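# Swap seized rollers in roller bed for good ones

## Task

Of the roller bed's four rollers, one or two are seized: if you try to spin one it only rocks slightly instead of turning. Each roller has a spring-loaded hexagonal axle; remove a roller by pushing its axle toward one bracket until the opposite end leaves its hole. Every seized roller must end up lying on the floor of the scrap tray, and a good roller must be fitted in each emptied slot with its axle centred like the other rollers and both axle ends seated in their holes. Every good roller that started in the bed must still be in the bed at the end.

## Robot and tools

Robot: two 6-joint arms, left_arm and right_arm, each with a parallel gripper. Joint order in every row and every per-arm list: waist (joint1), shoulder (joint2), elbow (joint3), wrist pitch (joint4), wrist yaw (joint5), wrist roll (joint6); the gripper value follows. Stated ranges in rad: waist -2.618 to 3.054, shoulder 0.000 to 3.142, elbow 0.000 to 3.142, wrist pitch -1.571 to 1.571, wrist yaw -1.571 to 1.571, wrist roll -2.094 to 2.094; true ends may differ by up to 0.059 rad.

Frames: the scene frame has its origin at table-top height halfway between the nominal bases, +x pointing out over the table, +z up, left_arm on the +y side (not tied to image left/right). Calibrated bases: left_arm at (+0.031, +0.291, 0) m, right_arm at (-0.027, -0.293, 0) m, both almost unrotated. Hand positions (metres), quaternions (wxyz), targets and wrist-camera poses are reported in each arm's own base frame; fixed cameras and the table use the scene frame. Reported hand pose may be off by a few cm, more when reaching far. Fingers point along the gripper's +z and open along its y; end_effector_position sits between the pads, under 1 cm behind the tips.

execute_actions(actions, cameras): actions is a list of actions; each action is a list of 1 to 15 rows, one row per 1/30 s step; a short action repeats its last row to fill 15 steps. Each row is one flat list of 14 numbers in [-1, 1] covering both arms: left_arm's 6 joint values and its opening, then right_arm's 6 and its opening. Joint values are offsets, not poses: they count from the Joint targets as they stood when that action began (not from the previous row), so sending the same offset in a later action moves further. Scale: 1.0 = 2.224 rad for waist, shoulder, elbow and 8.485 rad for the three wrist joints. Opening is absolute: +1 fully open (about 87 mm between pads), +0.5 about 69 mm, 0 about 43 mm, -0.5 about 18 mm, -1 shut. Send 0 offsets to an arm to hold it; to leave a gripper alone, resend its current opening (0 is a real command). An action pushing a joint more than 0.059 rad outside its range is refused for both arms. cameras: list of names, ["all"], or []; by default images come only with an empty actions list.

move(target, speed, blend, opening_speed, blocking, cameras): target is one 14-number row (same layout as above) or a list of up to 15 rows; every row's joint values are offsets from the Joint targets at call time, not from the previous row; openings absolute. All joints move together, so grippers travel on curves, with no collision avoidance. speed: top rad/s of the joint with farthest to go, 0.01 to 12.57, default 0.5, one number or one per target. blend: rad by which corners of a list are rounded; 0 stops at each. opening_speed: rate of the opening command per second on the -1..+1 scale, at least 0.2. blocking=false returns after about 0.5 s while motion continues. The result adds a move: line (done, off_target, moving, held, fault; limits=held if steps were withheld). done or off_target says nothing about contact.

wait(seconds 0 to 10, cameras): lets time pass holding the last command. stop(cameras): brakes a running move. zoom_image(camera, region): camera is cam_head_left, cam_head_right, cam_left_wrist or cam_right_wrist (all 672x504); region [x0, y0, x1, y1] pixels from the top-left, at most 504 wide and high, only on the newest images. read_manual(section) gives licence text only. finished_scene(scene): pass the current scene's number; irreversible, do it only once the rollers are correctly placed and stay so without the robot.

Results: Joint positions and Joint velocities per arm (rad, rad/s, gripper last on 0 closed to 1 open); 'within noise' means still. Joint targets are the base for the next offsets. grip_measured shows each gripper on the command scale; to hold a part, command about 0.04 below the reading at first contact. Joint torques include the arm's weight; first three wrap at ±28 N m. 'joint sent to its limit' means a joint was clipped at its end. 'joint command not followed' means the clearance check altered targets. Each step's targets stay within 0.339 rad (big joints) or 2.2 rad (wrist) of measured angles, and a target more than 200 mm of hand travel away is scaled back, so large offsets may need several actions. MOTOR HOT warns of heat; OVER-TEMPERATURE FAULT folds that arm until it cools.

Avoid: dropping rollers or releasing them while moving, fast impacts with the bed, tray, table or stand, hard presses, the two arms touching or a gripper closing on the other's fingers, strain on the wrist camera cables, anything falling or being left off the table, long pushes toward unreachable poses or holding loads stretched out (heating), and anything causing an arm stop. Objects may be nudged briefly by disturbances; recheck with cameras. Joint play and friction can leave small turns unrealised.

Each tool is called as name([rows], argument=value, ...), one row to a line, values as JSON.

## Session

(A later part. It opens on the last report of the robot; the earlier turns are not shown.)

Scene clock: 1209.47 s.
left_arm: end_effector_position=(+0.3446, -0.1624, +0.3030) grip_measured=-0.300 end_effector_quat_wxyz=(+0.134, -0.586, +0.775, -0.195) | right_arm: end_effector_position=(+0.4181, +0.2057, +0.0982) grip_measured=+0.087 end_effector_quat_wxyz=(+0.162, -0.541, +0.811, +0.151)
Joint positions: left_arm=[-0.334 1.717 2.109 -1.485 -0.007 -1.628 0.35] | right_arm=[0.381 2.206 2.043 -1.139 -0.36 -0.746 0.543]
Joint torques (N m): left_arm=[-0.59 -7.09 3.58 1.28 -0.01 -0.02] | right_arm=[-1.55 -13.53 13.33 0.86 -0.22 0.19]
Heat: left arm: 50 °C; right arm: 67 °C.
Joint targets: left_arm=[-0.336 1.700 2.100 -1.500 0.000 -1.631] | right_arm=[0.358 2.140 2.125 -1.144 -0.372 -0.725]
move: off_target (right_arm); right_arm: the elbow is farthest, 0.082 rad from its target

move(target=[0,0,0,0,0,0,-0.3,-0.004,-0.027,-0.0135,0.001,0,0,-0.15], speed=0.15)

Scene clock: 1220.73 s.
left_arm: end_effector_position=(+0.3446, -0.1624, +0.3030) grip_measured=-0.300 end_effector_quat_wxyz=(+0.134, -0.586, +0.775, -0.195) | right_arm: end_effector_position=(+0.4184, +0.2051, +0.0982) grip_measured=+0.087 end_effector_quat_wxyz=(+0.162, -0.540, +0.812, +0.151)
Joint positions: left_arm=[-0.334 1.717 2.109 -1.485 -0.007 -1.628 0.35] | right_arm=[0.38 2.206 2.043 -1.139 -0.36 -0.746 0.543]
Joint torques (N m): left_arm=[-0.59 -7.1 3.59 1.28 -0.01 -0.02] | right_arm=[-2.17 -18.1 10.62 0.92 -0.22 0.2]
Heat: left arm: 50 °C; right arm: 71 °C. Fold the right arm in close to its base, or ease its load, before you think long.
Joint targets: left_arm=[-0.336 1.700 2.100 -1.500 0.000 -1.631] | right_arm=[0.349 2.080 2.095 -1.135 -0.372 -0.725]
MOTOR HOT: the shoulder of the right arm reports 71 °C; the controller's stop level is 85 °C. To cool a motor, set the load down, stop pushing, or move to a pose that needs little force. From now on the controller again stops the right arm at 85 °C.
move: off_target (right_arm); right_arm: the shoulder is farthest, 0.126 rad from its target

move(target=[0,0,0,0,0,0,-0.3,0.004,0.027,0.036,-0.0116,0,0,-0.15], speed=0.25, cameras=["cam_left_wrist"])

Scene clock: 1244.43 s.
left_arm: end_effector_position=(+0.3446, -0.1624, +0.3030) grip_measured=-0.300 end_effector_quat_wxyz=(+0.134, -0.586, +0.775, -0.195) | right_arm: end_effector_position=(+0.2341, +0.0007, +0.0724) grip_measured=-0.150 end_effector_quat_wxyz=(+0.619, -0.020, +0.785, -0.009)
Joint positions: left_arm=[-0.334 1.717 2.109 -1.485 -0.007 -1.628 0.35] | right_arm=[0.007 -0.006 -0.009 -0.232 -0.005 -0.042 0.425]
Joint torques (N m): left_arm=[-0.59 -7.1 3.58 1.28 -0.01 -0.01] | right_arm=[-0.23 0.13 -0.2 -0.03 0.06 0.04]
Heat: left arm: 49 °C; right arm: 77 °C.
Joint targets: left_arm=[-0.336 1.700 2.100 -1.500 0.000 -1.631] | right_arm=[0.006 -0.002 -0.006 -0.229 -0.008 -0.038]
Tool commands: left_gripper/opening=-0.3 right_gripper/opening=-0.149794
OVER-TEMPERATURE FAULT: ARM FOLDED TO REST. Before this call, the shoulder of the right arm reached 85 °C. The right arm's motors are now idle, so it may still sink, and the gripper idles too, so what it holds may stay or slip. The right arm ran none of this call's commands. The stop is over, but the right arm and its gripper will run no more commands until all of the right arm's motors read under 65 °C. This fault puts only its own arm into a fault stop.
MOTOR HOT: still on. The shoulder of the right arm reports 77 °C.
move: fault (right_arm); right_arm: the elbow is farthest, 2.184 rad from its target
Images, in order (width x height): cam_left_wrist 672x504.

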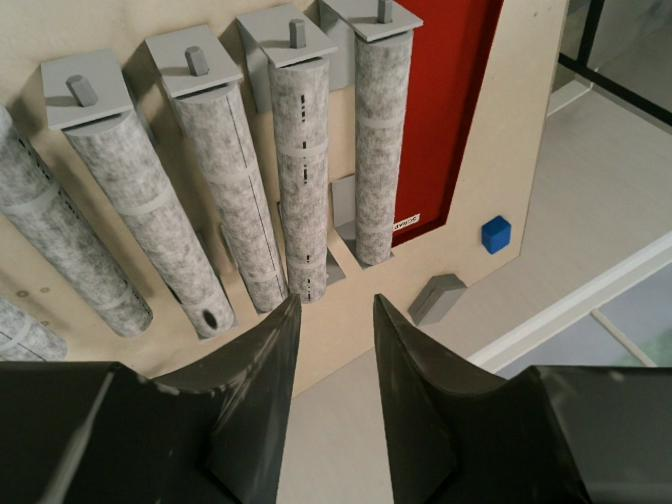

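wait(seconds=1, cameras=["cam_right_wrist", "cam_head_left", "cam_left_wrist", "cam_head_right"])

zoom_image(camera="cam_head_right", region=[300, 90, 480, 225])

zoom_image(camera="cam_right_wrist", region=[0, 0, 350, 300])

zoom_image(camera="cam_left_wrist", region=[200, 0, 450, 320])

Scene clock: 1253.97 s.
left_arm: end_effector_position=(+0.3446, -0.1624, +0.3030) grip_measured=-0.300 end_effector_quat_wxyz=(+0.134, -0.586, +0.775, -0.195) | right_arm: end_effector_position=(+0.2341, +0.0007, +0.0724) grip_measured=-0.150 end_effector_quat_wxyz=(+0.619, -0.020, +0.785, -0.009)
Joint positions: left_arm=[-0.334 1.717 2.109 -1.485 -0.007 -1.628 0.35] | right_arm=[0.007 -0.006 -0.009 -0.232 -0.005 -0.042 0.425]
Joint torques (N m): left_arm=[-0.59 -7.1 3.58 1.28 -0.01 -0.01] | right_arm=[-0.21 0.02 -0.23 -0.01 0.07 0.07]
Heat: left arm: 49 °C; right arm: 68 °C.
Joint targets: left_arm=[-0.336 1.700 2.100 -1.500 0.000 -1.631] | right_arm=[0.006 -0.002 -0.006 -0.229 -0.008 -0.038]
Tool commands: left_gripper/opening=-0.3 right_gripper/opening=-0.149794
OVER-TEMPERATURE FAULT: ARM FOLDED TO REST. As an earlier result told, the right arm's stop is over, but it will run no more commands until all of its motors read under 65 °C.
MOTOR HOT: still on. The shoulder of the right arm reports 68 °C.
wait: 1.00 s; at rest from the start

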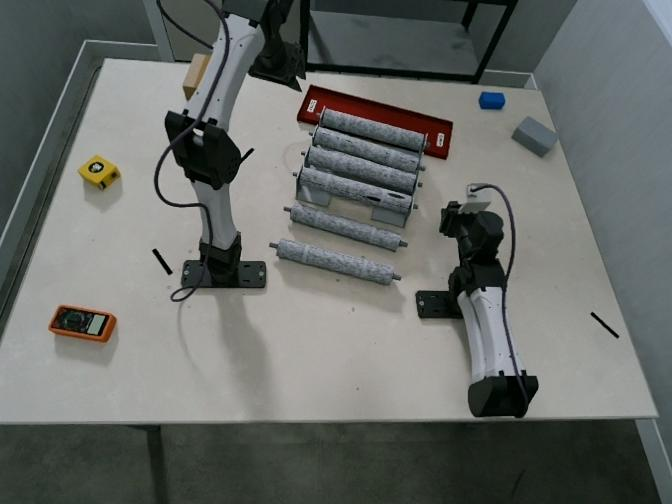

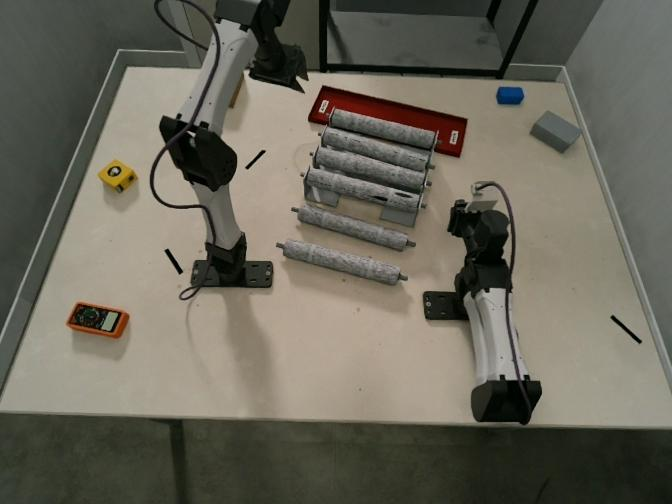

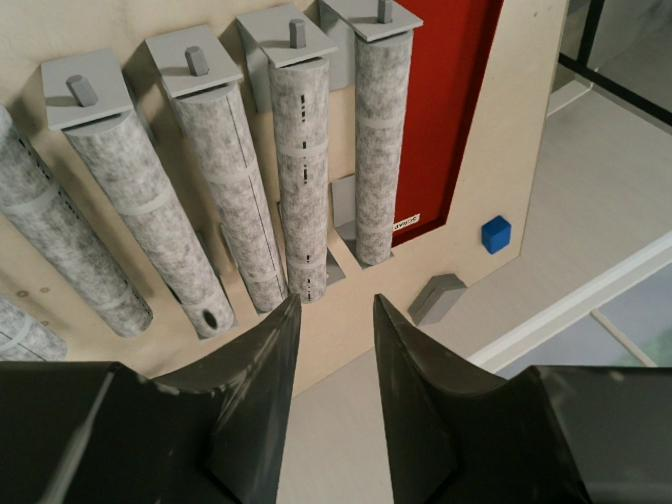

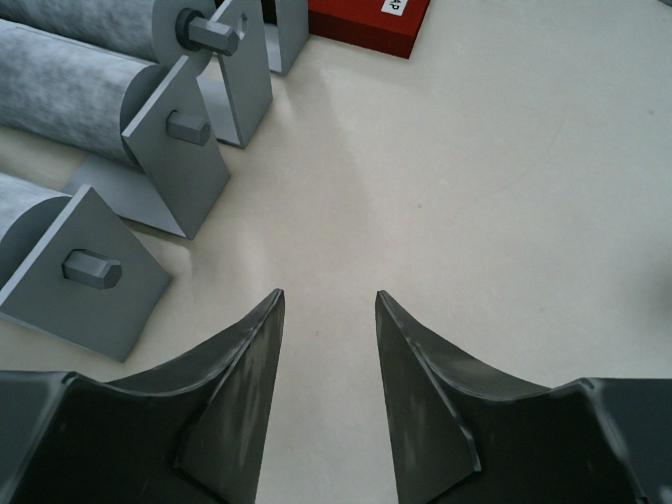

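Scaled by 2.800.

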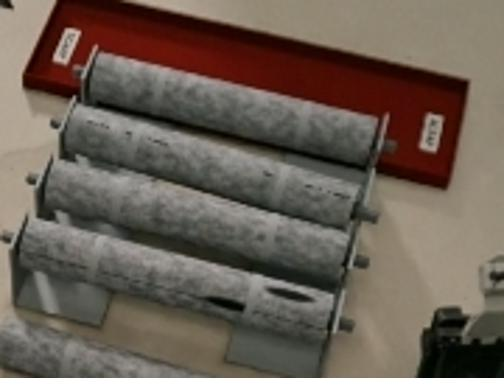

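Scaled by 1.440.

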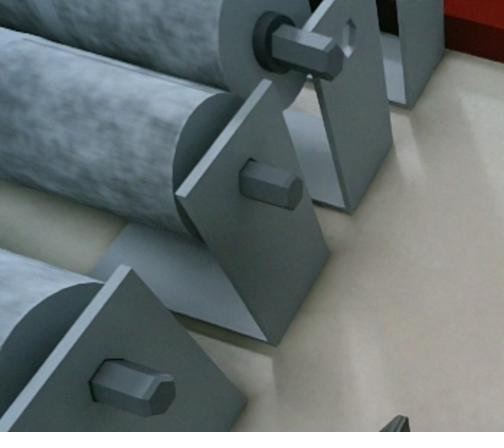

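Scaled by 1.575.

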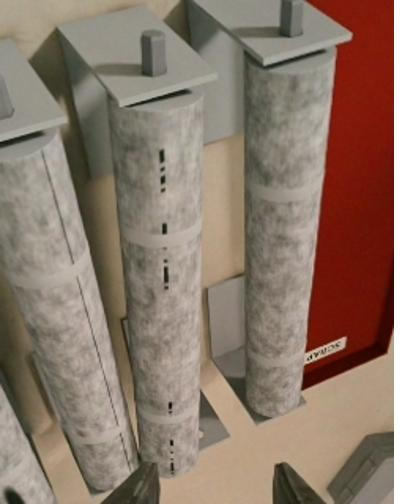

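move([
  [0,0,0,0,0,0,-0.3,-0.0027,0.2707,0.4523,-0.0673,-0.0108,-0.0191,0.25],
  [0,0,0,0,0,0,-0.3,0.0872,0.7203,0.9919,-0.1144,-0.0344,-0.0662,0.25],
], speed=0.9, blend=[0.3,0], opening_speed=1.0)

move(target=[0,0,0,0,0,0,-0.3,0.0902,0.2397,-0.0679,0.0123,-0.0088,-0.0118,0.25], speed=0.5, cameras=["cam_right_wrist"])

Scene clock: 1366.20 s.
left_arm: end_effector_position=(+0.3446, -0.1624, +0.3030) grip_measured=-0.300 end_effector_quat_wxyz=(+0.134, -0.586, +0.775, -0.195) | right_arm: end_effector_position=(+0.2341, +0.0007, +0.0724) grip_measured=-0.150 end_effector_quat_wxyz=(+0.619, -0.020, +0.785, -0.009)
Joint positions: left_arm=[-0.334 1.717 2.109 -1.485 -0.007 -1.628 0.35] | right_arm=[0.007 -0.006 -0.009 -0.232 -0.005 -0.042 0.425]
Joint torques (N m): left_arm=[-0.58 -7.09 3.58 1.28 -0.01 -0.01] | right_arm=[-0.2 0.06 -0.25 -0.01 0.06 0.06]
Heat: left arm: 49 °C; right arm: 41 °C.
Joint targets: left_arm=[-0.336 1.700 2.100 -1.500 0.000 -1.631] | right_arm=[0.006 -0.002 -0.006 -0.229 -0.008 -0.038]
Tool commands: left_gripper/opening=-0.3 right_gripper/opening=-0.149794
OVER-TEMPERATURE FAULT: ARM ON AGAIN. As an earlier result told, the right arm's stop is over. All of its motors now read under 65 °C. The right arm ran none of this call's commands. The right arm's motors come on with your next command that includes it, even if its numbers there ask for no motion. The right arm accepts commands again.
MOTOR HOT: cleared for the motors of the right arm.
move: fault (right_arm); right_arm: the elbow is farthest, 2.210 rad from its target

Scene clock: 1366.70 s.
left_arm: end_effector_position=(+0.3446, -0.1624, +0.3030) grip_measured=-0.300 end_effector_quat_wxyz=(+0.134, -0.586, +0.775, -0.195) | right_arm: end_effector_position=(+0.2341, +0.0007, +0.0724) grip_measured=-0.150 end_effector_quat_wxyz=(+0.619, -0.020, +0.785, -0.009)
Joint positions: left_arm=[-0.334 1.717 2.109 -1.485 -0.007 -1.628 0.35] | right_arm=[0.007 -0.006 -0.009 -0.232 -0.005 -0.042 0.425]
Joint torques (N m): left_arm=[-0.59 -7.08 3.59 1.28 -0.01 -0.01] | right_arm=[-0.17 0.08 -0.24 -0.04 0.07 0.05]
Heat: left arm: 49 °C; right arm: 41 °C.
Joint targets: left_arm=[-0.336 1.700 2.100 -1.500 0.000 -1.631] | right_arm=[0.006 -0.002 -0.006 -0.229 -0.008 -0.038]
Tool commands: left_gripper/opening=-0.3 right_gripper/opening=-0.149794
move: fault (right_arm); right_arm: the shoulder is farthest, 0.537 rad from its target
Images, in order (width x height): cam_right_wrist 672x504.

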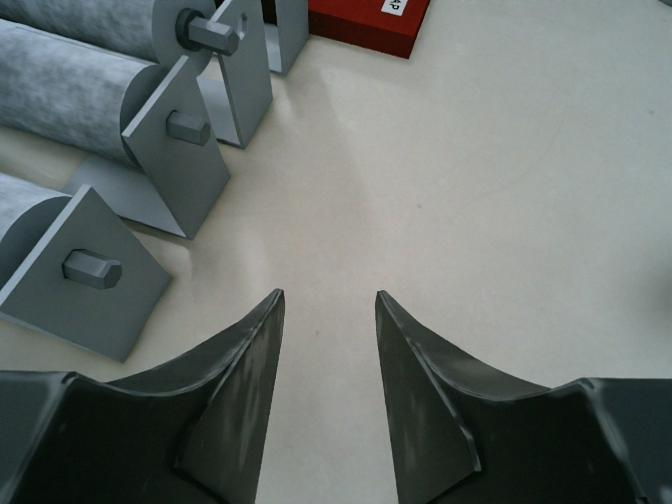

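move([
  [0,0,0,0,0,0,-0.3,-0.0027,0.2707,0.4523,-0.0673,-0.0108,-0.0191,0.25],
  [0,0,0,0,0,0,-0.3,0.0872,0.7203,0.9919,-0.1144,-0.0344,-0.0662,0.25],
], speed=0.9, blend=[0.3,0], opening_speed=1.0)

Scene clock: 1376.83 s.
left_arm: end_effector_position=(+0.3446, -0.1624, +0.3030) grip_measured=-0.300 end_effector_quat_wxyz=(+0.134, -0.586, +0.775, -0.195) | right_arm: end_effector_position=(+0.3734, +0.1013, +0.3855) grip_measured=+0.250 end_effector_quat_wxyz=(+0.468, -0.396, +0.790, +0.031)
Joint positions: left_arm=[-0.334 1.717 2.109 -1.485 -0.007 -1.628 0.35] | right_arm=[0.2 1.601 2.163 -1.182 -0.273 -0.588 0.625]
Joint torques (N m): left_arm=[-0.61 -7.1 3.59 1.28 -0.01 -0.01] | right_arm=[0.21 -3.86 8.14 1.7 -0.25 -0.09]
Heat: left arm: 49 °C; right arm: 40 °C.
Joint targets: left_arm=[-0.336 1.700 2.100 -1.500 0.000 -1.631] | right_arm=[0.200 1.600 2.200 -1.199 -0.300 -0.600]
move: off_target (right_arm); right_arm: the elbow is farthest, 0.037 rad from its target

move(target=[0,0,0,0,0,0,-0.3,0.0902,0.2397,-0.0679,0.0123,-0.0088,-0.0118,0.25], speed=0.5, cameras=["cam_right_wrist"])

Scene clock: 1381.57 s.
left_arm: end_effector_position=(+0.3446, -0.1624, +0.3030) grip_measured=-0.300 end_effector_quat_wxyz=(+0.134, -0.586, +0.775, -0.195) | right_arm: end_effector_position=(+0.4132, +0.2120, +0.1279) grip_measured=+0.250 end_effector_quat_wxyz=(+0.188, -0.523, +0.819, +0.144)
Joint positions: left_arm=[-0.334 1.717 2.109 -1.485 -0.007 -1.628 0.35] | right_arm=[0.4 2.138 2.043 -1.137 -0.344 -0.677 0.625]
Joint torques (N m): left_arm=[-0.61 -7.09 3.59 1.28 -0.01 -0.01] | right_arm=[-0.1 -8.57 6.65 1.46 -0.41 -0.11]
Heat: left arm: 48 °C; right arm: 40 °C.
Joint targets: left_arm=[-0.336 1.700 2.100 -1.500 0.000 -1.631] | right_arm=[0.401 2.133 2.049 -1.095 -0.375 -0.700]
move: off_target (right_arm); right_arm: the wrist pitch is farthest, 0.043 rad from its target
Images, in order (width x height): cam_right_wrist 672x504.

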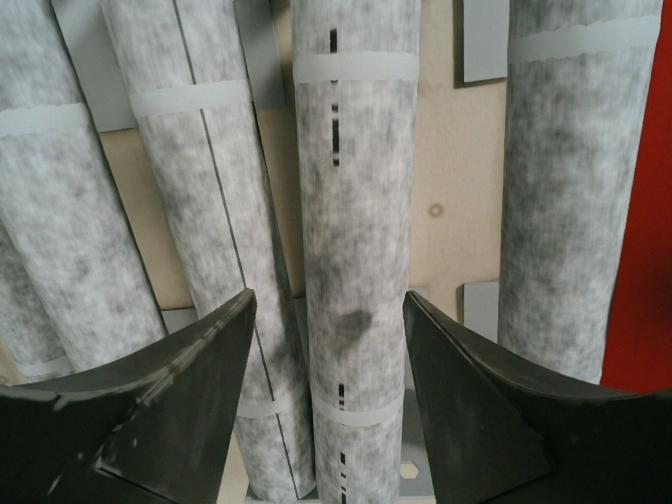

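move([
  [0,0,0,0,0,0,-0.3,-0.0067,0.0085,0.0229,-0.0006,-0.0018,-0.0071,0.25],
  [0,0,0,0,0,0,-0.3,-0.0067,0.0018,-0.0814,0.0227,-0.0018,-0.0071,0.25],
], speed=0.3, cameras=["cam_right_wrist"])

Scene clock: 1418.37 s.
left_arm: end_effector_position=(+0.3446, -0.1624, +0.3030) grip_measured=-0.300 end_effector_quat_wxyz=(+0.134, -0.586, +0.775, -0.195) | right_arm: end_effector_position=(+0.4236, +0.2101, +0.0842) grip_measured=+0.250 end_effector_quat_wxyz=(+0.201, -0.544, +0.802, +0.142)
Joint positions: left_arm=[-0.334 1.717 2.109 -1.485 -0.007 -1.628 0.35] | right_arm=[0.386 2.141 1.87 -0.947 -0.359 -0.743 0.625]
Joint torques (N m): left_arm=[-0.59 -7.1 3.59 1.27 -0.01 -0.01] | right_arm=[-0.58 -8.5 5.98 1.56 -0.39 -0.11]
Heat: left arm: 48 °C; right arm: 47 °C.
Joint targets: left_arm=[-0.336 1.700 2.100 -1.500 0.000 -1.631] | right_arm=[0.386 2.137 1.868 -0.902 -0.390 -0.760]
move: off_target (right_arm); right_arm: the wrist pitch is farthest, 0.045 rad from its target
Images, in order (width x height): cam_right_wrist 672x504.

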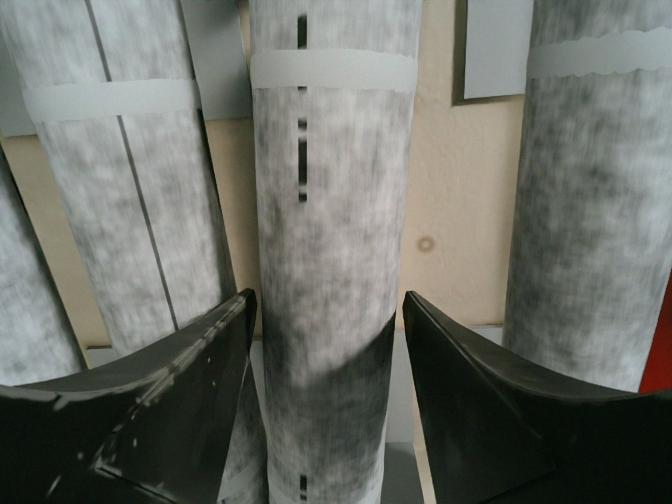

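move(target=[0,0,0,0,0,0,-0.3,0,0,0,0,0,0,-0.15], speed=0.2, opening_speed=0.6)

Scene clock: 1427.93 s.
left_arm: end_effector_position=(+0.3446, -0.1624, +0.3030) grip_measured=-0.300 end_effector_quat_wxyz=(+0.134, -0.586, +0.775, -0.195) | right_arm: end_effector_position=(+0.4231, +0.2110, +0.0843) grip_measured=+0.086 end_effector_quat_wxyz=(+0.201, -0.544, +0.802, +0.143)
Joint positions: left_arm=[-0.334 1.717 2.109 -1.485 -0.007 -1.628 0.35] | right_arm=[0.387 2.141 1.87 -0.947 -0.36 -0.741 0.543]
Joint torques (N m): left_arm=[-0.58 -7.08 3.59 1.28 0 -0.01] | right_arm=[-0.55 -8.59 5.96 1.54 -0.38 -0.1]
Heat: left arm: 48 °C; right arm: 48 °C.
Joint targets: left_arm=[-0.336 1.700 2.100 -1.500 0.000 -1.631] | right_arm=[0.386 2.137 1.868 -0.902 -0.390 -0.760]
move: off_target (right_arm); right_arm: the wrist pitch is farthest, 0.045 rad from its target

move([
  [0,0,0,0,0,0,-0.3,0.0085,0.0063,0.0778,-0.01155,0.0038,0.0004,-0.15],
  [0,0,0,0,0,0,-0.3,-0.0058,0.0598,0.1821,-0.0311,0.0034,-0.0139,-0.15],
  [0,0,0,0,0,0,-0.3,-0.0058,0.0598,0.1709,-0.0311,0.0034,-0.0139,-0.15],
], speed=0.2, blend=[0.02,0.0,0.0], cameras=["cam_right_wrist","cam_left_wrist"])

Scene clock: 1463.20 s.
left_arm: end_effector_position=(+0.3446, -0.1624, +0.3030) grip_measured=-0.300 end_effector_quat_wxyz=(+0.134, -0.586, +0.775, -0.195) | right_arm: end_effector_position=(+0.4391, +0.2071, +0.0964) grip_measured=+0.086 end_effector_quat_wxyz=(+0.168, -0.590, +0.779, +0.132)
Joint positions: left_arm=[-0.334 1.717 2.109 -1.485 -0.007 -1.628 0.35] | right_arm=[0.381 2.295 2.187 -1.197 -0.342 -0.869 0.543]
Joint torques (N m): left_arm=[-0.61 -7.1 3.59 1.28 -0.01 -0.01] | right_arm=[-0.62 -10.74 11.25 1.22 -0.29 -0.1]
Heat: left arm: 48 °C; right arm: 51 °C.
Joint targets: left_arm=[-0.336 1.700 2.100 -1.500 0.000 -1.631] | right_arm=[0.373 2.270 2.248 -1.166 -0.361 -0.878]
move: off_target (right_arm); right_arm: the elbow is farthest, 0.061 rad from its target
Images, in order (width x height): cam_left_wrist 672x504, cam_right_wrist 672x504.

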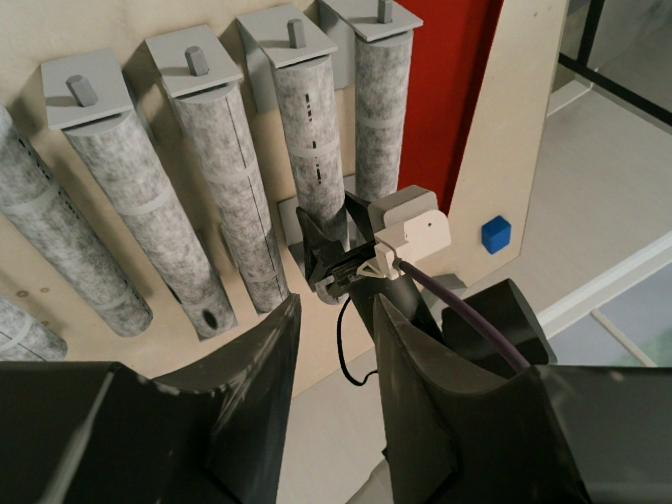

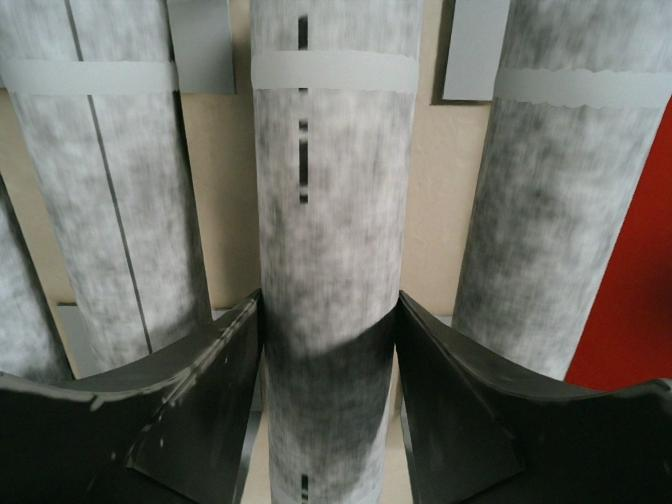

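move(target=[0,0,0,0,0,0,-0.3,-0.004,-0.0235,-0.0140,0,0,0,-0.15], speed=0.1)

Scene clock: 1494.53 s.
left_arm: end_effector_position=(+0.3446, -0.1624, +0.3030) grip_measured=-0.300 end_effector_quat_wxyz=(+0.134, -0.586, +0.775, -0.195) | right_arm: end_effector_position=(+0.4395, +0.2064, +0.0964) grip_measured=+0.086 end_effector_quat_wxyz=(+0.168, -0.590, +0.779, +0.132)
Joint positions: left_arm=[-0.334 1.717 2.109 -1.485 -0.007 -1.628 0.35] | right_arm=[0.38 2.295 2.187 -1.197 -0.342 -0.87 0.543]
Joint torques (N m): left_arm=[-0.61 -7.08 3.59 1.28 -0.01 -0.02] | right_arm=[-1.02 -14.76 8.36 1.23 -0.3 -0.05]
Heat: left arm: 48 °C; right arm: 59 °C.
Joint targets: left_arm=[-0.336 1.700 2.100 -1.500 0.000 -1.631] | right_arm=[0.364 2.218 2.217 -1.166 -0.361 -0.878]
move: off_target (right_arm); right_arm: the shoulder is farthest, 0.077 rad from its target

move(target=[0,0,0,0,0,0,-0.3,-0.006,-0.0135,-0.0112,0.001,0,-0.001,-0.15], speed=0.1)

Scene clock: 1501.20 s.
left_arm: end_effector_position=(+0.3446, -0.1624, +0.3030) grip_measured=-0.300 end_effector_quat_wxyz=(+0.134, -0.586, +0.775, -0.195) | right_arm: end_effector_position=(+0.4388, +0.2010, +0.0920) grip_measured=+0.086 end_effector_quat_wxyz=(+0.162, -0.590, +0.780, +0.132)
Joint positions: left_arm=[-0.334 1.717 2.109 -1.485 -0.007 -1.628 0.35] | right_arm=[0.37 2.295 2.172 -1.197 -0.342 -0.882 0.543]
Joint torques (N m): left_arm=[-0.58 -7.09 3.58 1.28 -0.01 -0.01] | right_arm=[-1.36 -17.03 7.56 1.28 -0.29 -0.05]
Heat: left arm: 48 °C; right arm: 64 °C.
Joint targets: left_arm=[-0.336 1.700 2.100 -1.500 0.000 -1.631] | right_arm=[0.351 2.188 2.192 -1.158 -0.361 -0.886]
move: off_target (right_arm); right_arm: the shoulder is farthest, 0.107 rad from its target

move(target=[0,0,0,0,0,0,-0.3,0,-0.0090,0.0,0,0,0,-0.15], speed=0.3)

Scene clock: 1527.97 s.
left_arm: end_effector_position=(+0.3446, -0.1624, +0.3030) grip_measured=-0.300 end_effector_quat_wxyz=(+0.134, -0.586, +0.775, -0.195) | right_arm: end_effector_position=(+0.4389, +0.2010, +0.0934) grip_measured=+0.086 end_effector_quat_wxyz=(+0.163, -0.590, +0.779, +0.132)
Joint positions: left_arm=[-0.334 1.717 2.109 -1.485 -0.007 -1.628 0.35] | right_arm=[0.37 2.292 2.172 -1.197 -0.342 -0.882 0.543]
Joint torques (N m): left_arm=[-0.58 -7.09 3.58 1.28 -0.01 -0.01] | right_arm=[-1.29 -18.24 7.57 1.3 -0.29 -0.03]
Heat: left arm: 48 °C; right arm: 84 °C. Fold the right arm in close to its base, or ease its load, before you think long.
Joint targets: left_arm=[-0.336 1.700 2.100 -1.500 0.000 -1.631] | right_arm=[0.351 2.168 2.192 -1.158 -0.361 -0.886]
MOTOR HOT: the shoulder of the right arm reports 84 °C; the controller's stop level is 85 °C. To cool a motor, set the load down, stop pushing, or move to a pose that needs little force. From now on the controller again stops the right arm at 85 °C.
move: off_target (right_arm); right_arm: the shoulder is farthest, 0.124 rad from its target

move(target=[0,0,0,0,0,0,-0.3,0,0.045,0.0,0,0,0,-0.15], speed=1.0)

Scene clock: 1533.33 s.
left_arm: end_effector_position=(+0.3446, -0.1624, +0.3030) grip_measured=-0.300 end_effector_quat_wxyz=(+0.134, -0.586, +0.775, -0.195) | right_arm: end_effector_position=(+0.4389, +0.2010, +0.0934) grip_measured=+0.086 end_effector_quat_wxyz=(+0.163, -0.590, +0.779, +0.132)
Joint positions: left_arm=[-0.334 1.717 2.109 -1.485 -0.007 -1.628 0.35] | right_arm=[0.37 2.292 2.172 -1.197 -0.342 -0.882 0.543]
Joint torques (N m): left_arm=[-0.59 -7.1 3.59 1.28 -0.01 -0.02] | right_arm=[-1.37 -10.67 7.57 1.31 -0.29 -0.03]
Heat: left arm: 48 °C; right arm: 84 °C. Fold the right arm in close to its base, or ease its load, before you think long.
Joint targets: left_arm=[-0.336 1.700 2.100 -1.500 0.000 -1.631] | right_arm=[0.351 2.268 2.192 -1.158 -0.361 -0.886]
MOTOR HOT: still on. The shoulder of the right arm reports 84 °C.
move: off_target (right_arm); right_arm: the wrist pitch is farthest, 0.039 rad from its target

wait(seconds=1)

Scene clock: 1578.07 s.
left_arm: end_effector_position=(+0.3446, -0.1624, +0.3030) grip_measured=-0.300 end_effector_quat_wxyz=(+0.134, -0.586, +0.775, -0.195) | right_arm: end_effector_position=(+0.4389, +0.2010, +0.0934) grip_measured=+0.086 end_effector_quat_wxyz=(+0.163, -0.590, +0.779, +0.132)
Joint positions: left_arm=[-0.334 1.717 2.109 -1.485 -0.007 -1.628 0.35] | right_arm=[0.37 2.292 2.172 -1.197 -0.342 -0.882 0.543]
Joint torques (N m): left_arm=[-0.61 -7.12 3.58 1.28 -0.01 -0.01] | right_arm=[-1.33 -10.69 7.64 1.27 -0.29 -0.03]
Heat: left arm: 47 °C; right arm: 67 °C. Fold the right arm in close to its base, or ease its load, before you think long.
Joint targets: left_arm=[-0.336 1.700 2.100 -1.500 0.000 -1.631] | right_arm=[0.351 2.268 2.192 -1.158 -0.361 -0.886]
Tool commands: left_gripper/opening=-0.3 right_gripper/opening=-0.15
MOTOR HOT: still on. The shoulder of the right arm reports 67 °C.
wait: 1.00 s; at rest from the start

wait(seconds=9)

move([
  [0,0,0,0,0,0,-0.3,0,-0.0513,0,0,0,0,-0.15],
  [0,0,0,0,0,0,-0.3,-0.0117,-0.08,-0.0414,0.0027,0,-0.0022,-0.15],
  [0,0,0,0,0,0,-0.3,-0.0117,-0.0396,-0.0414,0.0027,0,-0.0022,-0.15],
], speed=[0.3, 0.15, 0.4], blend=[0.01, 0.0, 0.0], cameras=["cam_left_wrist"])

Scene clock: 1603.90 s.
left_arm: end_effector_position=(+0.3446, -0.1624, +0.3030) grip_measured=-0.300 end_effector_quat_wxyz=(+0.134, -0.586, +0.775, -0.195) | right_arm: end_effector_position=(+0.4389, +0.2010, +0.0934) grip_measured=+0.086 end_effector_quat_wxyz=(+0.163, -0.590, +0.779, +0.132)
Joint positions: left_arm=[-0.334 1.717 2.109 -1.485 -0.007 -1.628 0.35] | right_arm=[0.37 2.292 2.172 -1.197 -0.342 -0.882 0.543]
Joint torques (N m): left_arm=[-0.59 -7.1 3.58 1.28 -0.01 -0.02] | right_arm=[-1.39 -10.59 7.56 1.3 -0.3 -0.03]
Heat: left arm: 47 °C; right arm: 64 °C.
Joint targets: left_arm=[-0.336 1.700 2.100 -1.500 0.000 -1.631] | right_arm=[0.351 2.268 2.192 -1.158 -0.361 -0.886]
Tool commands: left_gripper/opening=-0.3 right_gripper/opening=-0.15
MOTOR HOT: cleared for the motors of the right arm.
wait: 9.00 s; at rest from the start

Scene clock: 1605.80 s.
left_arm: end_effector_position=(+0.3446, -0.1624, +0.3030) grip_measured=-0.300 end_effector_quat_wxyz=(+0.134, -0.586, +0.775, -0.195) | right_arm: end_effector_position=(+0.4371, +0.1990, +0.0958) grip_measured=+0.086 end_effector_quat_wxyz=(+0.181, -0.589, +0.776, +0.133)
Joint positions: left_arm=[-0.334 1.717 2.109 -1.485 -0.007 -1.628 0.35] | right_arm=[0.363 2.233 2.077 -1.127 -0.356 -0.884 0.543]
Joint torques (N m): left_arm=[-0.59 -7.1 3.58 1.28 -0.01 -0.01] | right_arm=[-2.73 -12.75 8.05 0.82 -0.17 -0.14]
Heat: left arm: 47 °C; right arm: 66 °C.
Joint targets: left_arm=[-0.336 1.700 2.100 -1.500 0.000 -1.631] | right_arm=[0.325 2.180 2.100 -1.135 -0.361 -0.905]
move: off_target (right_arm); right_arm: the shoulder is farthest, 0.053 rad from its target
Images, in order (width x height): cam_left_wrist 672x504.

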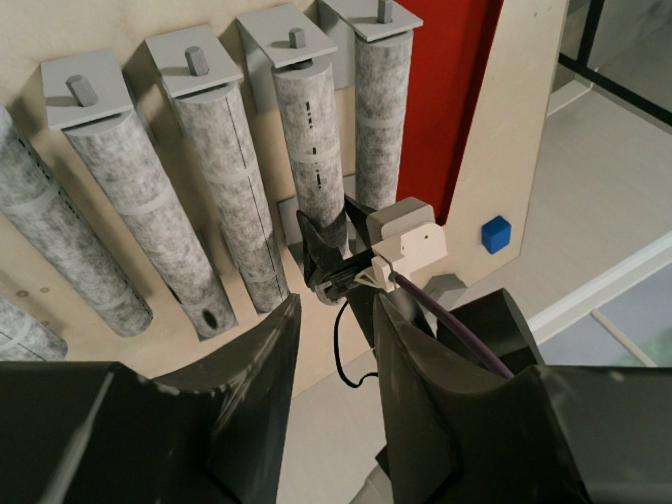

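move(target=[0,0,0,0,0,0,-0.3,0.0121,0.002,0.0378,-0.0035,0,0.001,-0.15], speed=0.3)

Scene clock: 1621.77 s.
left_arm: end_effector_position=(+0.3446, -0.1624, +0.3030) grip_measured=-0.300 end_effector_quat_wxyz=(+0.134, -0.586, +0.775, -0.195) | right_arm: end_effector_position=(+0.4371, +0.1998, +0.1006) grip_measured=+0.086 end_effector_quat_wxyz=(+0.183, -0.590, +0.775, +0.133)
Joint positions: left_arm=[-0.334 1.717 2.109 -1.485 -0.007 -1.628 0.35] | right_arm=[0.364 2.233 2.095 -1.142 -0.356 -0.884 0.543]
Joint torques (N m): left_arm=[-0.61 -7.1 3.59 1.28 -0.01 -0.01] | right_arm=[-0.8 -12.37 13.91 0.64 -0.17 -0.04]
Heat: left arm: 47 °C; right arm: 72 °C. Fold the right arm in close to its base, or ease its load, before you think long.
Joint targets: left_arm=[-0.336 1.700 2.100 -1.500 0.000 -1.631] | right_arm=[0.352 2.185 2.184 -1.165 -0.361 -0.897]
MOTOR HOT: the shoulder of the right arm reports 72 °C; the controller's stop level is 85 °C. To cool a motor, set the load down, stop pushing, or move to a pose that needs little force.
move: off_target (right_arm); right_arm: the elbow is farthest, 0.089 rad from its target

move([
  [0,0,0,0,0,0,-0.3,-0.0045,-0.027,-0.0243,0,0,0,-0.15],
  [0,0,0,0,0,0,-0.3,-0.0166,-0.0607,-0.067,0.0029,-0.0016,-0.0033,-0.15],
  [0,0,0,0,0,0,-0.3,-0.0166,-0.0202,-0.067,0.0029,-0.0016,-0.0033,-0.15],
], speed=[0.3, 0.15, 0.4], blend=[0.01, 0.0, 0.0])

Scene clock: 1635.83 s.
left_arm: end_effector_position=(+0.3446, -0.1624, +0.3030) grip_measured=-0.300 end_effector_quat_wxyz=(+0.134, -0.586, +0.775, -0.195) | right_arm: end_effector_position=(+0.4358, +0.1987, +0.0994) grip_measured=+0.086 end_effector_quat_wxyz=(+0.198, -0.590, +0.770, +0.138)
Joint positions: left_arm=[-0.334 1.717 2.109 -1.485 -0.007 -1.628 0.35] | right_arm=[0.355 2.192 2.016 -1.079 -0.379 -0.892 0.543]
Joint torques (N m): left_arm=[-0.61 -7.1 3.56 1.28 -0.01 -0.02] | right_arm=[-2.92 -12.33 7.71 0.35 -0.12 -0.23]
Heat: left arm: 47 °C; right arm: 74 °C. Fold the right arm in close to its base, or ease its load, before you think long.
Joint targets: left_arm=[-0.336 1.700 2.100 -1.500 0.000 -1.631] | right_arm=[0.315 2.140 2.035 -1.140 -0.375 -0.925]
MOTOR HOT: still on. The shoulder of the right arm reports 74 °C.
move: off_target (right_arm); right_arm: the wrist pitch is farthest, 0.061 rad from its target

move(target=[0,0,0,0,0,0,-0.3,0.014,0.012,0.008,0,0,0.002,-0.15], speed=0.5, cameras=["cam_left_wrist", "cam_right_wrist", "cam_head_right"])

zoom_image(camera="cam_head_right", region=[300, 90, 480, 225])

zoom_image(camera="cam_left_wrist", region=[200, 0, 450, 320])

Scene clock: 1644.57 s.
left_arm: end_effector_position=(+0.3446, -0.1624, +0.3030) grip_measured=-0.300 end_effector_quat_wxyz=(+0.134, -0.586, +0.775, -0.195) | right_arm: end_effector_position=(+0.4354, +0.1995, +0.0993) grip_measured=+0.086 end_effector_quat_wxyz=(+0.197, -0.591, +0.770, +0.137)
Joint positions: left_arm=[-0.334 1.717 2.109 -1.485 -0.007 -1.628 0.35] | right_arm=[0.358 2.192 2.016 -1.079 -0.376 -0.892 0.543]
Joint torques (N m): left_arm=[-0.59 -7.1 3.58 1.28 -0.01 -0.01] | right_arm=[-0.79 -10.47 9.29 0.35 -0.12 -0.08]
Heat: left arm: 47 °C; right arm: 71 °C. Fold the right arm in close to its base, or ease its load, before you think long.
Joint targets: left_arm=[-0.336 1.700 2.100 -1.500 0.000 -1.631] | right_arm=[0.346 2.166 2.053 -1.140 -0.375 -0.908]
MOTOR HOT: still on. The shoulder of the right arm reports 71 °C.
move: off_target (right_arm); right_arm: the wrist pitch is farthest, 0.061 rad from its target
Images, in order (width x height): cam_head_right 672x504, cam_left_wrist 672x504, cam_right_wrist 672x504.

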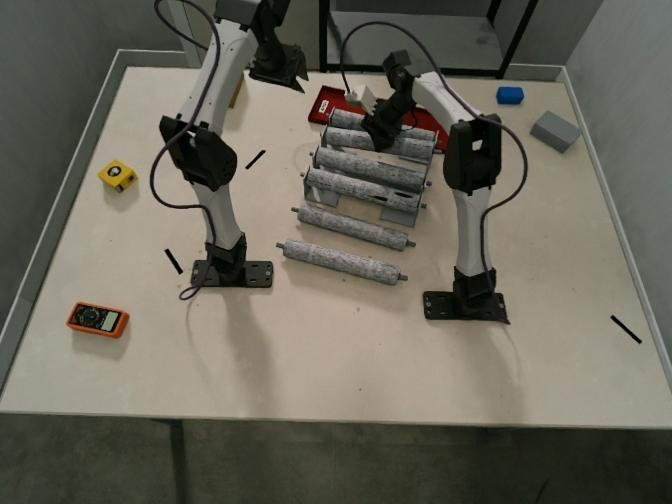

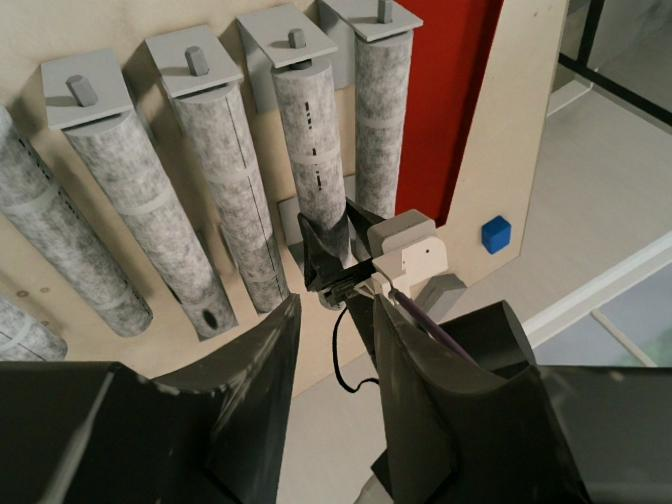

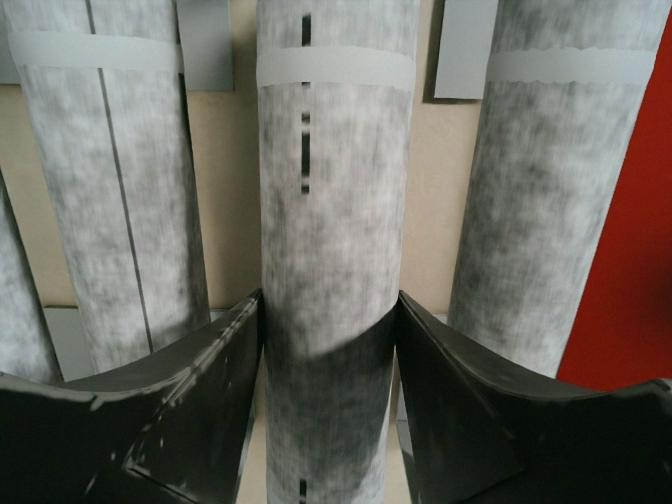

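Scaled by 2.800.

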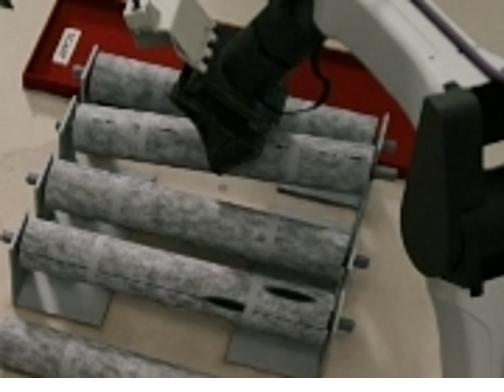

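Scaled by 1.575.

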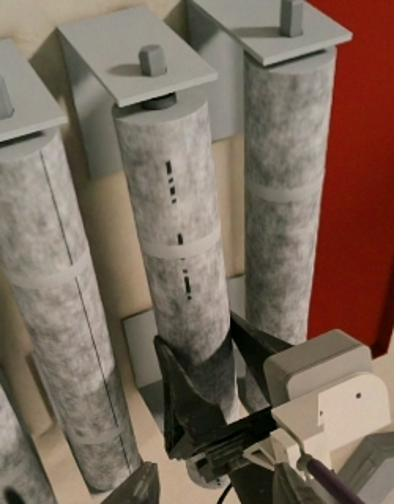

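move([
  [0,0,0,0,0,0,-0.3,0.0207,0.0423,0.1075,-0.0083,0.0041,0.0039,-0.15],
  [0,0,0,0,0,0,-0.3,0.0207,0.0423,0.094,-0.0083,0.0041,0.0039,-0.15],
], speed=0.25)

Scene clock: 1706.23 s.
left_arm: end_effector_position=(+0.3446, -0.1624, +0.3030) grip_measured=-0.300 end_effector_quat_wxyz=(+0.134, -0.586, +0.775, -0.195) | right_arm: end_effector_position=(+0.4396, +0.2048, +0.1061) grip_measured=+0.086 end_effector_quat_wxyz=(+0.171, -0.596, +0.774, +0.125)
Joint positions: left_arm=[-0.334 1.717 2.109 -1.485 -0.007 -1.628 0.35] | right_arm=[0.381 2.285 2.21 -1.222 -0.331 -0.885 0.543]
Joint torques (N m): left_arm=[-0.58 -7.09 3.58 1.29 0 -0.01] | right_arm=[0.35 -10.77 10.54 1.02 -0.18 0.19]
Heat: left arm: 47 °C; right arm: 62 °C.
Joint targets: left_arm=[-0.336 1.700 2.100 -1.500 0.000 -1.631] | right_arm=[0.392 2.260 2.262 -1.210 -0.340 -0.875]
MOTOR HOT: cleared for the motors of the right arm.
move: off_target (right_arm); right_arm: the elbow is farthest, 0.052 rad from its target

move([
  [0,0,0,0,0,0,-0.3,-0.009,-0.0405,-0.0121,0,0,0,-0.15],
  [0,0,0,0,0,0,-0.3,-0.0333,-0.0809,-0.0728,0.0071,-0.0041,-0.0041,-0.15],
  [0,0,0,0,0,0,-0.3,-0.0333,-0.0405,-0.0728,0.0071,-0.0041,-0.0041,-0.15],
], speed=[0.3, 0.15, 0.4], blend=[0.01, 0.0, 0.0], cameras=["cam_left_wrist", "cam_right_wrist"])

Scene clock: 1735.77 s.
left_arm: end_effector_position=(+0.3446, -0.1624, +0.3030) grip_measured=-0.300 end_effector_quat_wxyz=(+0.134, -0.586, +0.775, -0.195) | right_arm: end_effector_position=(+0.4273, +0.1671, +0.1068) grip_measured=+0.086 end_effector_quat_wxyz=(+0.156, -0.572, +0.796, +0.124)
Joint positions: left_arm=[-0.334 1.717 2.109 -1.485 -0.007 -1.628 0.35] | right_arm=[0.315 2.2 2.077 -1.216 -0.331 -0.892 0.543]
Joint torques (N m): left_arm=[-0.59 -7.1 3.58 1.28 -0.01 -0.02] | right_arm=[-0.35 -10.65 7.94 1.52 -0.51 -0.11]
Heat: left arm: 47 °C; right arm: 65 °C.
Joint targets: left_arm=[-0.336 1.700 2.100 -1.500 0.000 -1.631] | right_arm=[0.318 2.170 2.100 -1.150 -0.375 -0.909]
move: off_target (right_arm); right_arm: the wrist pitch is farthest, 0.066 rad from its target
Images, in order (width x height): cam_left_wrist 672x504, cam_right_wrist 672x504.

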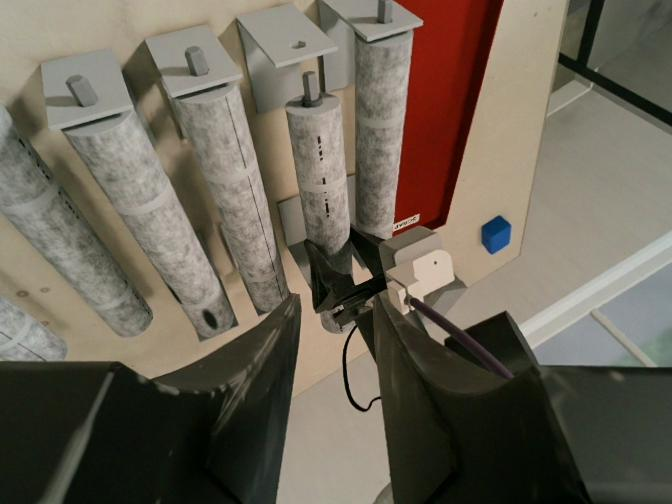

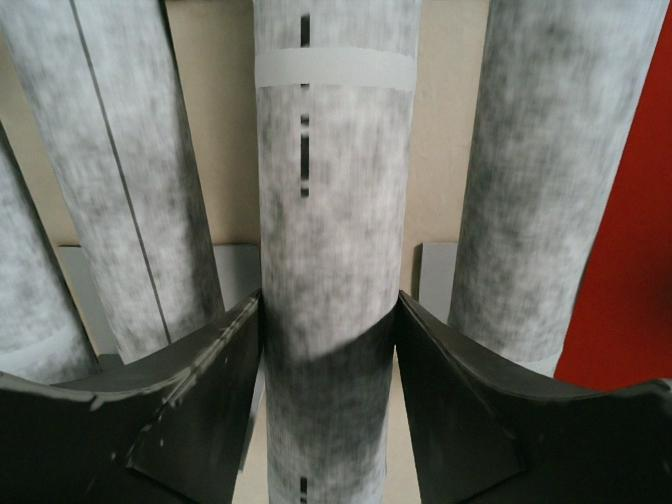

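move([
  [0,0,0,0,0,0,-0.3,-0.0261,-0.0782,-0.009,0.0029,-0.0165,-0.0048,-0.15],
  [0,0,0,0,0,0,-0.3,-0.0027,-0.0809,-0.0652,0.0536,0.013,-0.0196,-0.15],
  [0,0,0,0,0,0,-0.3,-0.0027,-0.0427,-0.0652,0.0536,0.013,-0.0196,-0.15],
], speed=[0.3, 0.3, 0.4], blend=[0.02, 0.0, 0.0], cameras=["cam_left_wrist", "cam_head_left"])

Scene clock: 1779.37 s.
left_arm: end_effector_position=(+0.3446, -0.1624, +0.3030) grip_measured=-0.300 end_effector_quat_wxyz=(+0.134, -0.586, +0.775, -0.195) | right_arm: end_effector_position=(+0.4911, +0.1670, +0.1296) grip_measured=+0.086 end_effector_quat_wxyz=(+0.295, -0.624, +0.723, +0.025)
Joint positions: left_arm=[-0.334 1.717 2.109 -1.485 -0.007 -1.628 0.35] | right_arm=[0.304 2.103 1.925 -0.849 -0.27 -1.043 0.543]
Joint torques (N m): left_arm=[-0.58 -7.1 3.59 1.28 -0.01 -0.02] | right_arm=[0.35 -10.39 9.09 3.03 -0.02 -0.22]
Heat: left arm: 47 °C; right arm: 71 °C. Fold the right arm in close to its base, or ease its load, before you think long.
Joint targets: left_arm=[-0.336 1.700 2.100 -1.500 0.000 -1.631] | right_arm=[0.312 2.075 1.955 -0.695 -0.265 -1.076]
MOTOR HOT: the shoulder of the right arm reports 71 °C; the controller's stop level is 85 °C. To cool a motor, set the load down, stop pushing, or move to a pose that needs little force.
move: off_target (right_arm); right_arm: the wrist pitch is farthest, 0.154 rad from its target
Images, in order (width x height): cam_head_left 672x504, cam_left_wrist 672x504.

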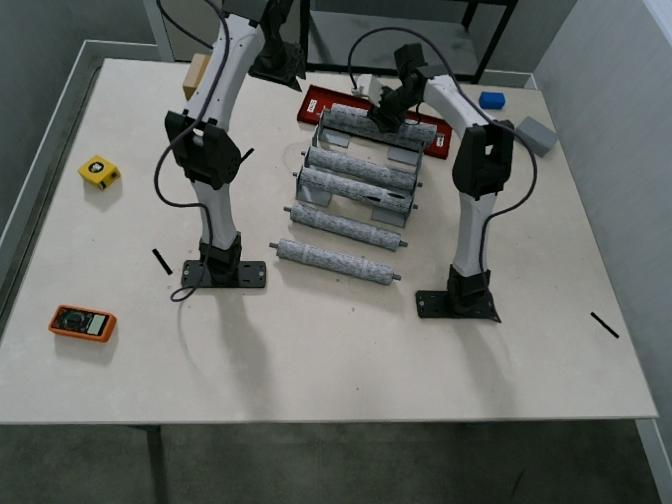

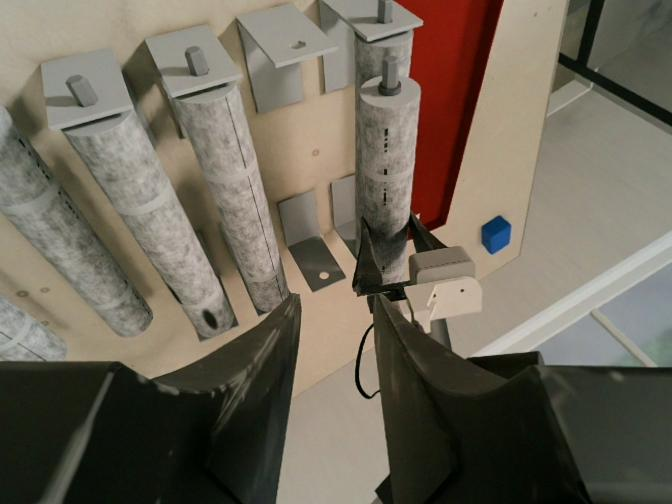

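move([
  [0,0,0,0,0,0,-0.3,-0.031,0.1016,0.1299,0.01,-0.0083,-0.0064,-0.15],
  [0,0,0,0,0,0,-0.3,-0.0441,0.2023,0.2388,0.0065,-0.0106,-0.0093,-0.15],
], speed=[0.35, 0.3], blend=[0.03, 0.0], cameras=["cam_left_wrist", "cam_right_wrist"])

Scene clock: 1801.80 s.
left_arm: end_effector_position=(+0.3446, -0.1624, +0.3030) grip_measured=-0.300 end_effector_quat_wxyz=(+0.134, -0.586, +0.775, -0.195) | right_arm: end_effector_position=(+0.6072, +0.1493, +0.0565) grip_measured=+0.087 end_effector_quat_wxyz=(+0.334, -0.618, +0.711, -0.001)
Joint positions: left_arm=[-0.334 1.717 2.109 -1.485 -0.007 -1.628 0.35] | right_arm=[0.214 2.566 2.388 -0.774 -0.305 -1.119 0.543]
Joint torques (N m): left_arm=[-0.59 -7.1 3.58 1.28 -0.01 -0.01] | right_arm=[-0.38 -13.71 15.12 2.93 -0.55 -0.23]
Heat: left arm: 47 °C; right arm: 69 °C. Fold the right arm in close to its base, or ease its load, before you think long.
Joint targets: left_arm=[-0.336 1.700 2.100 -1.500 0.000 -1.631] | right_arm=[0.214 2.525 2.486 -0.640 -0.354 -1.155]
MOTOR HOT: still on. The shoulder of the right arm reports 69 °C.
move: off_target (right_arm); right_arm: the wrist pitch is farthest, 0.134 rad from its target
Images, in order (width x height): cam_left_wrist 672x504, cam_right_wrist 672x504.

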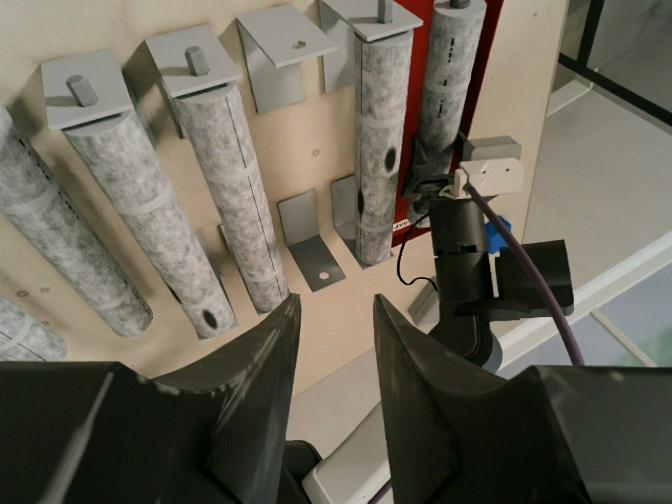

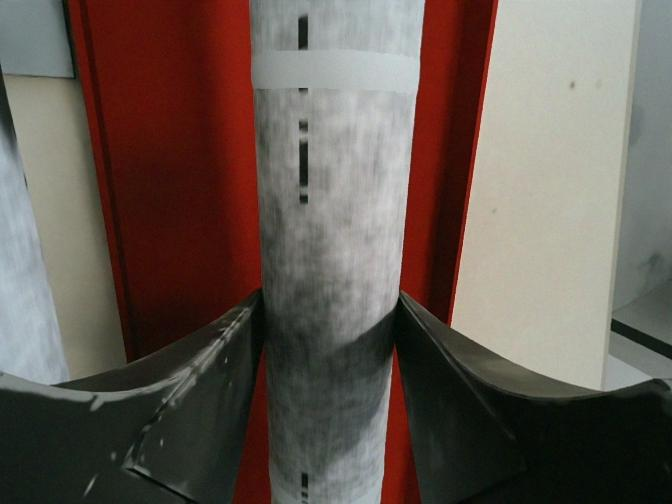

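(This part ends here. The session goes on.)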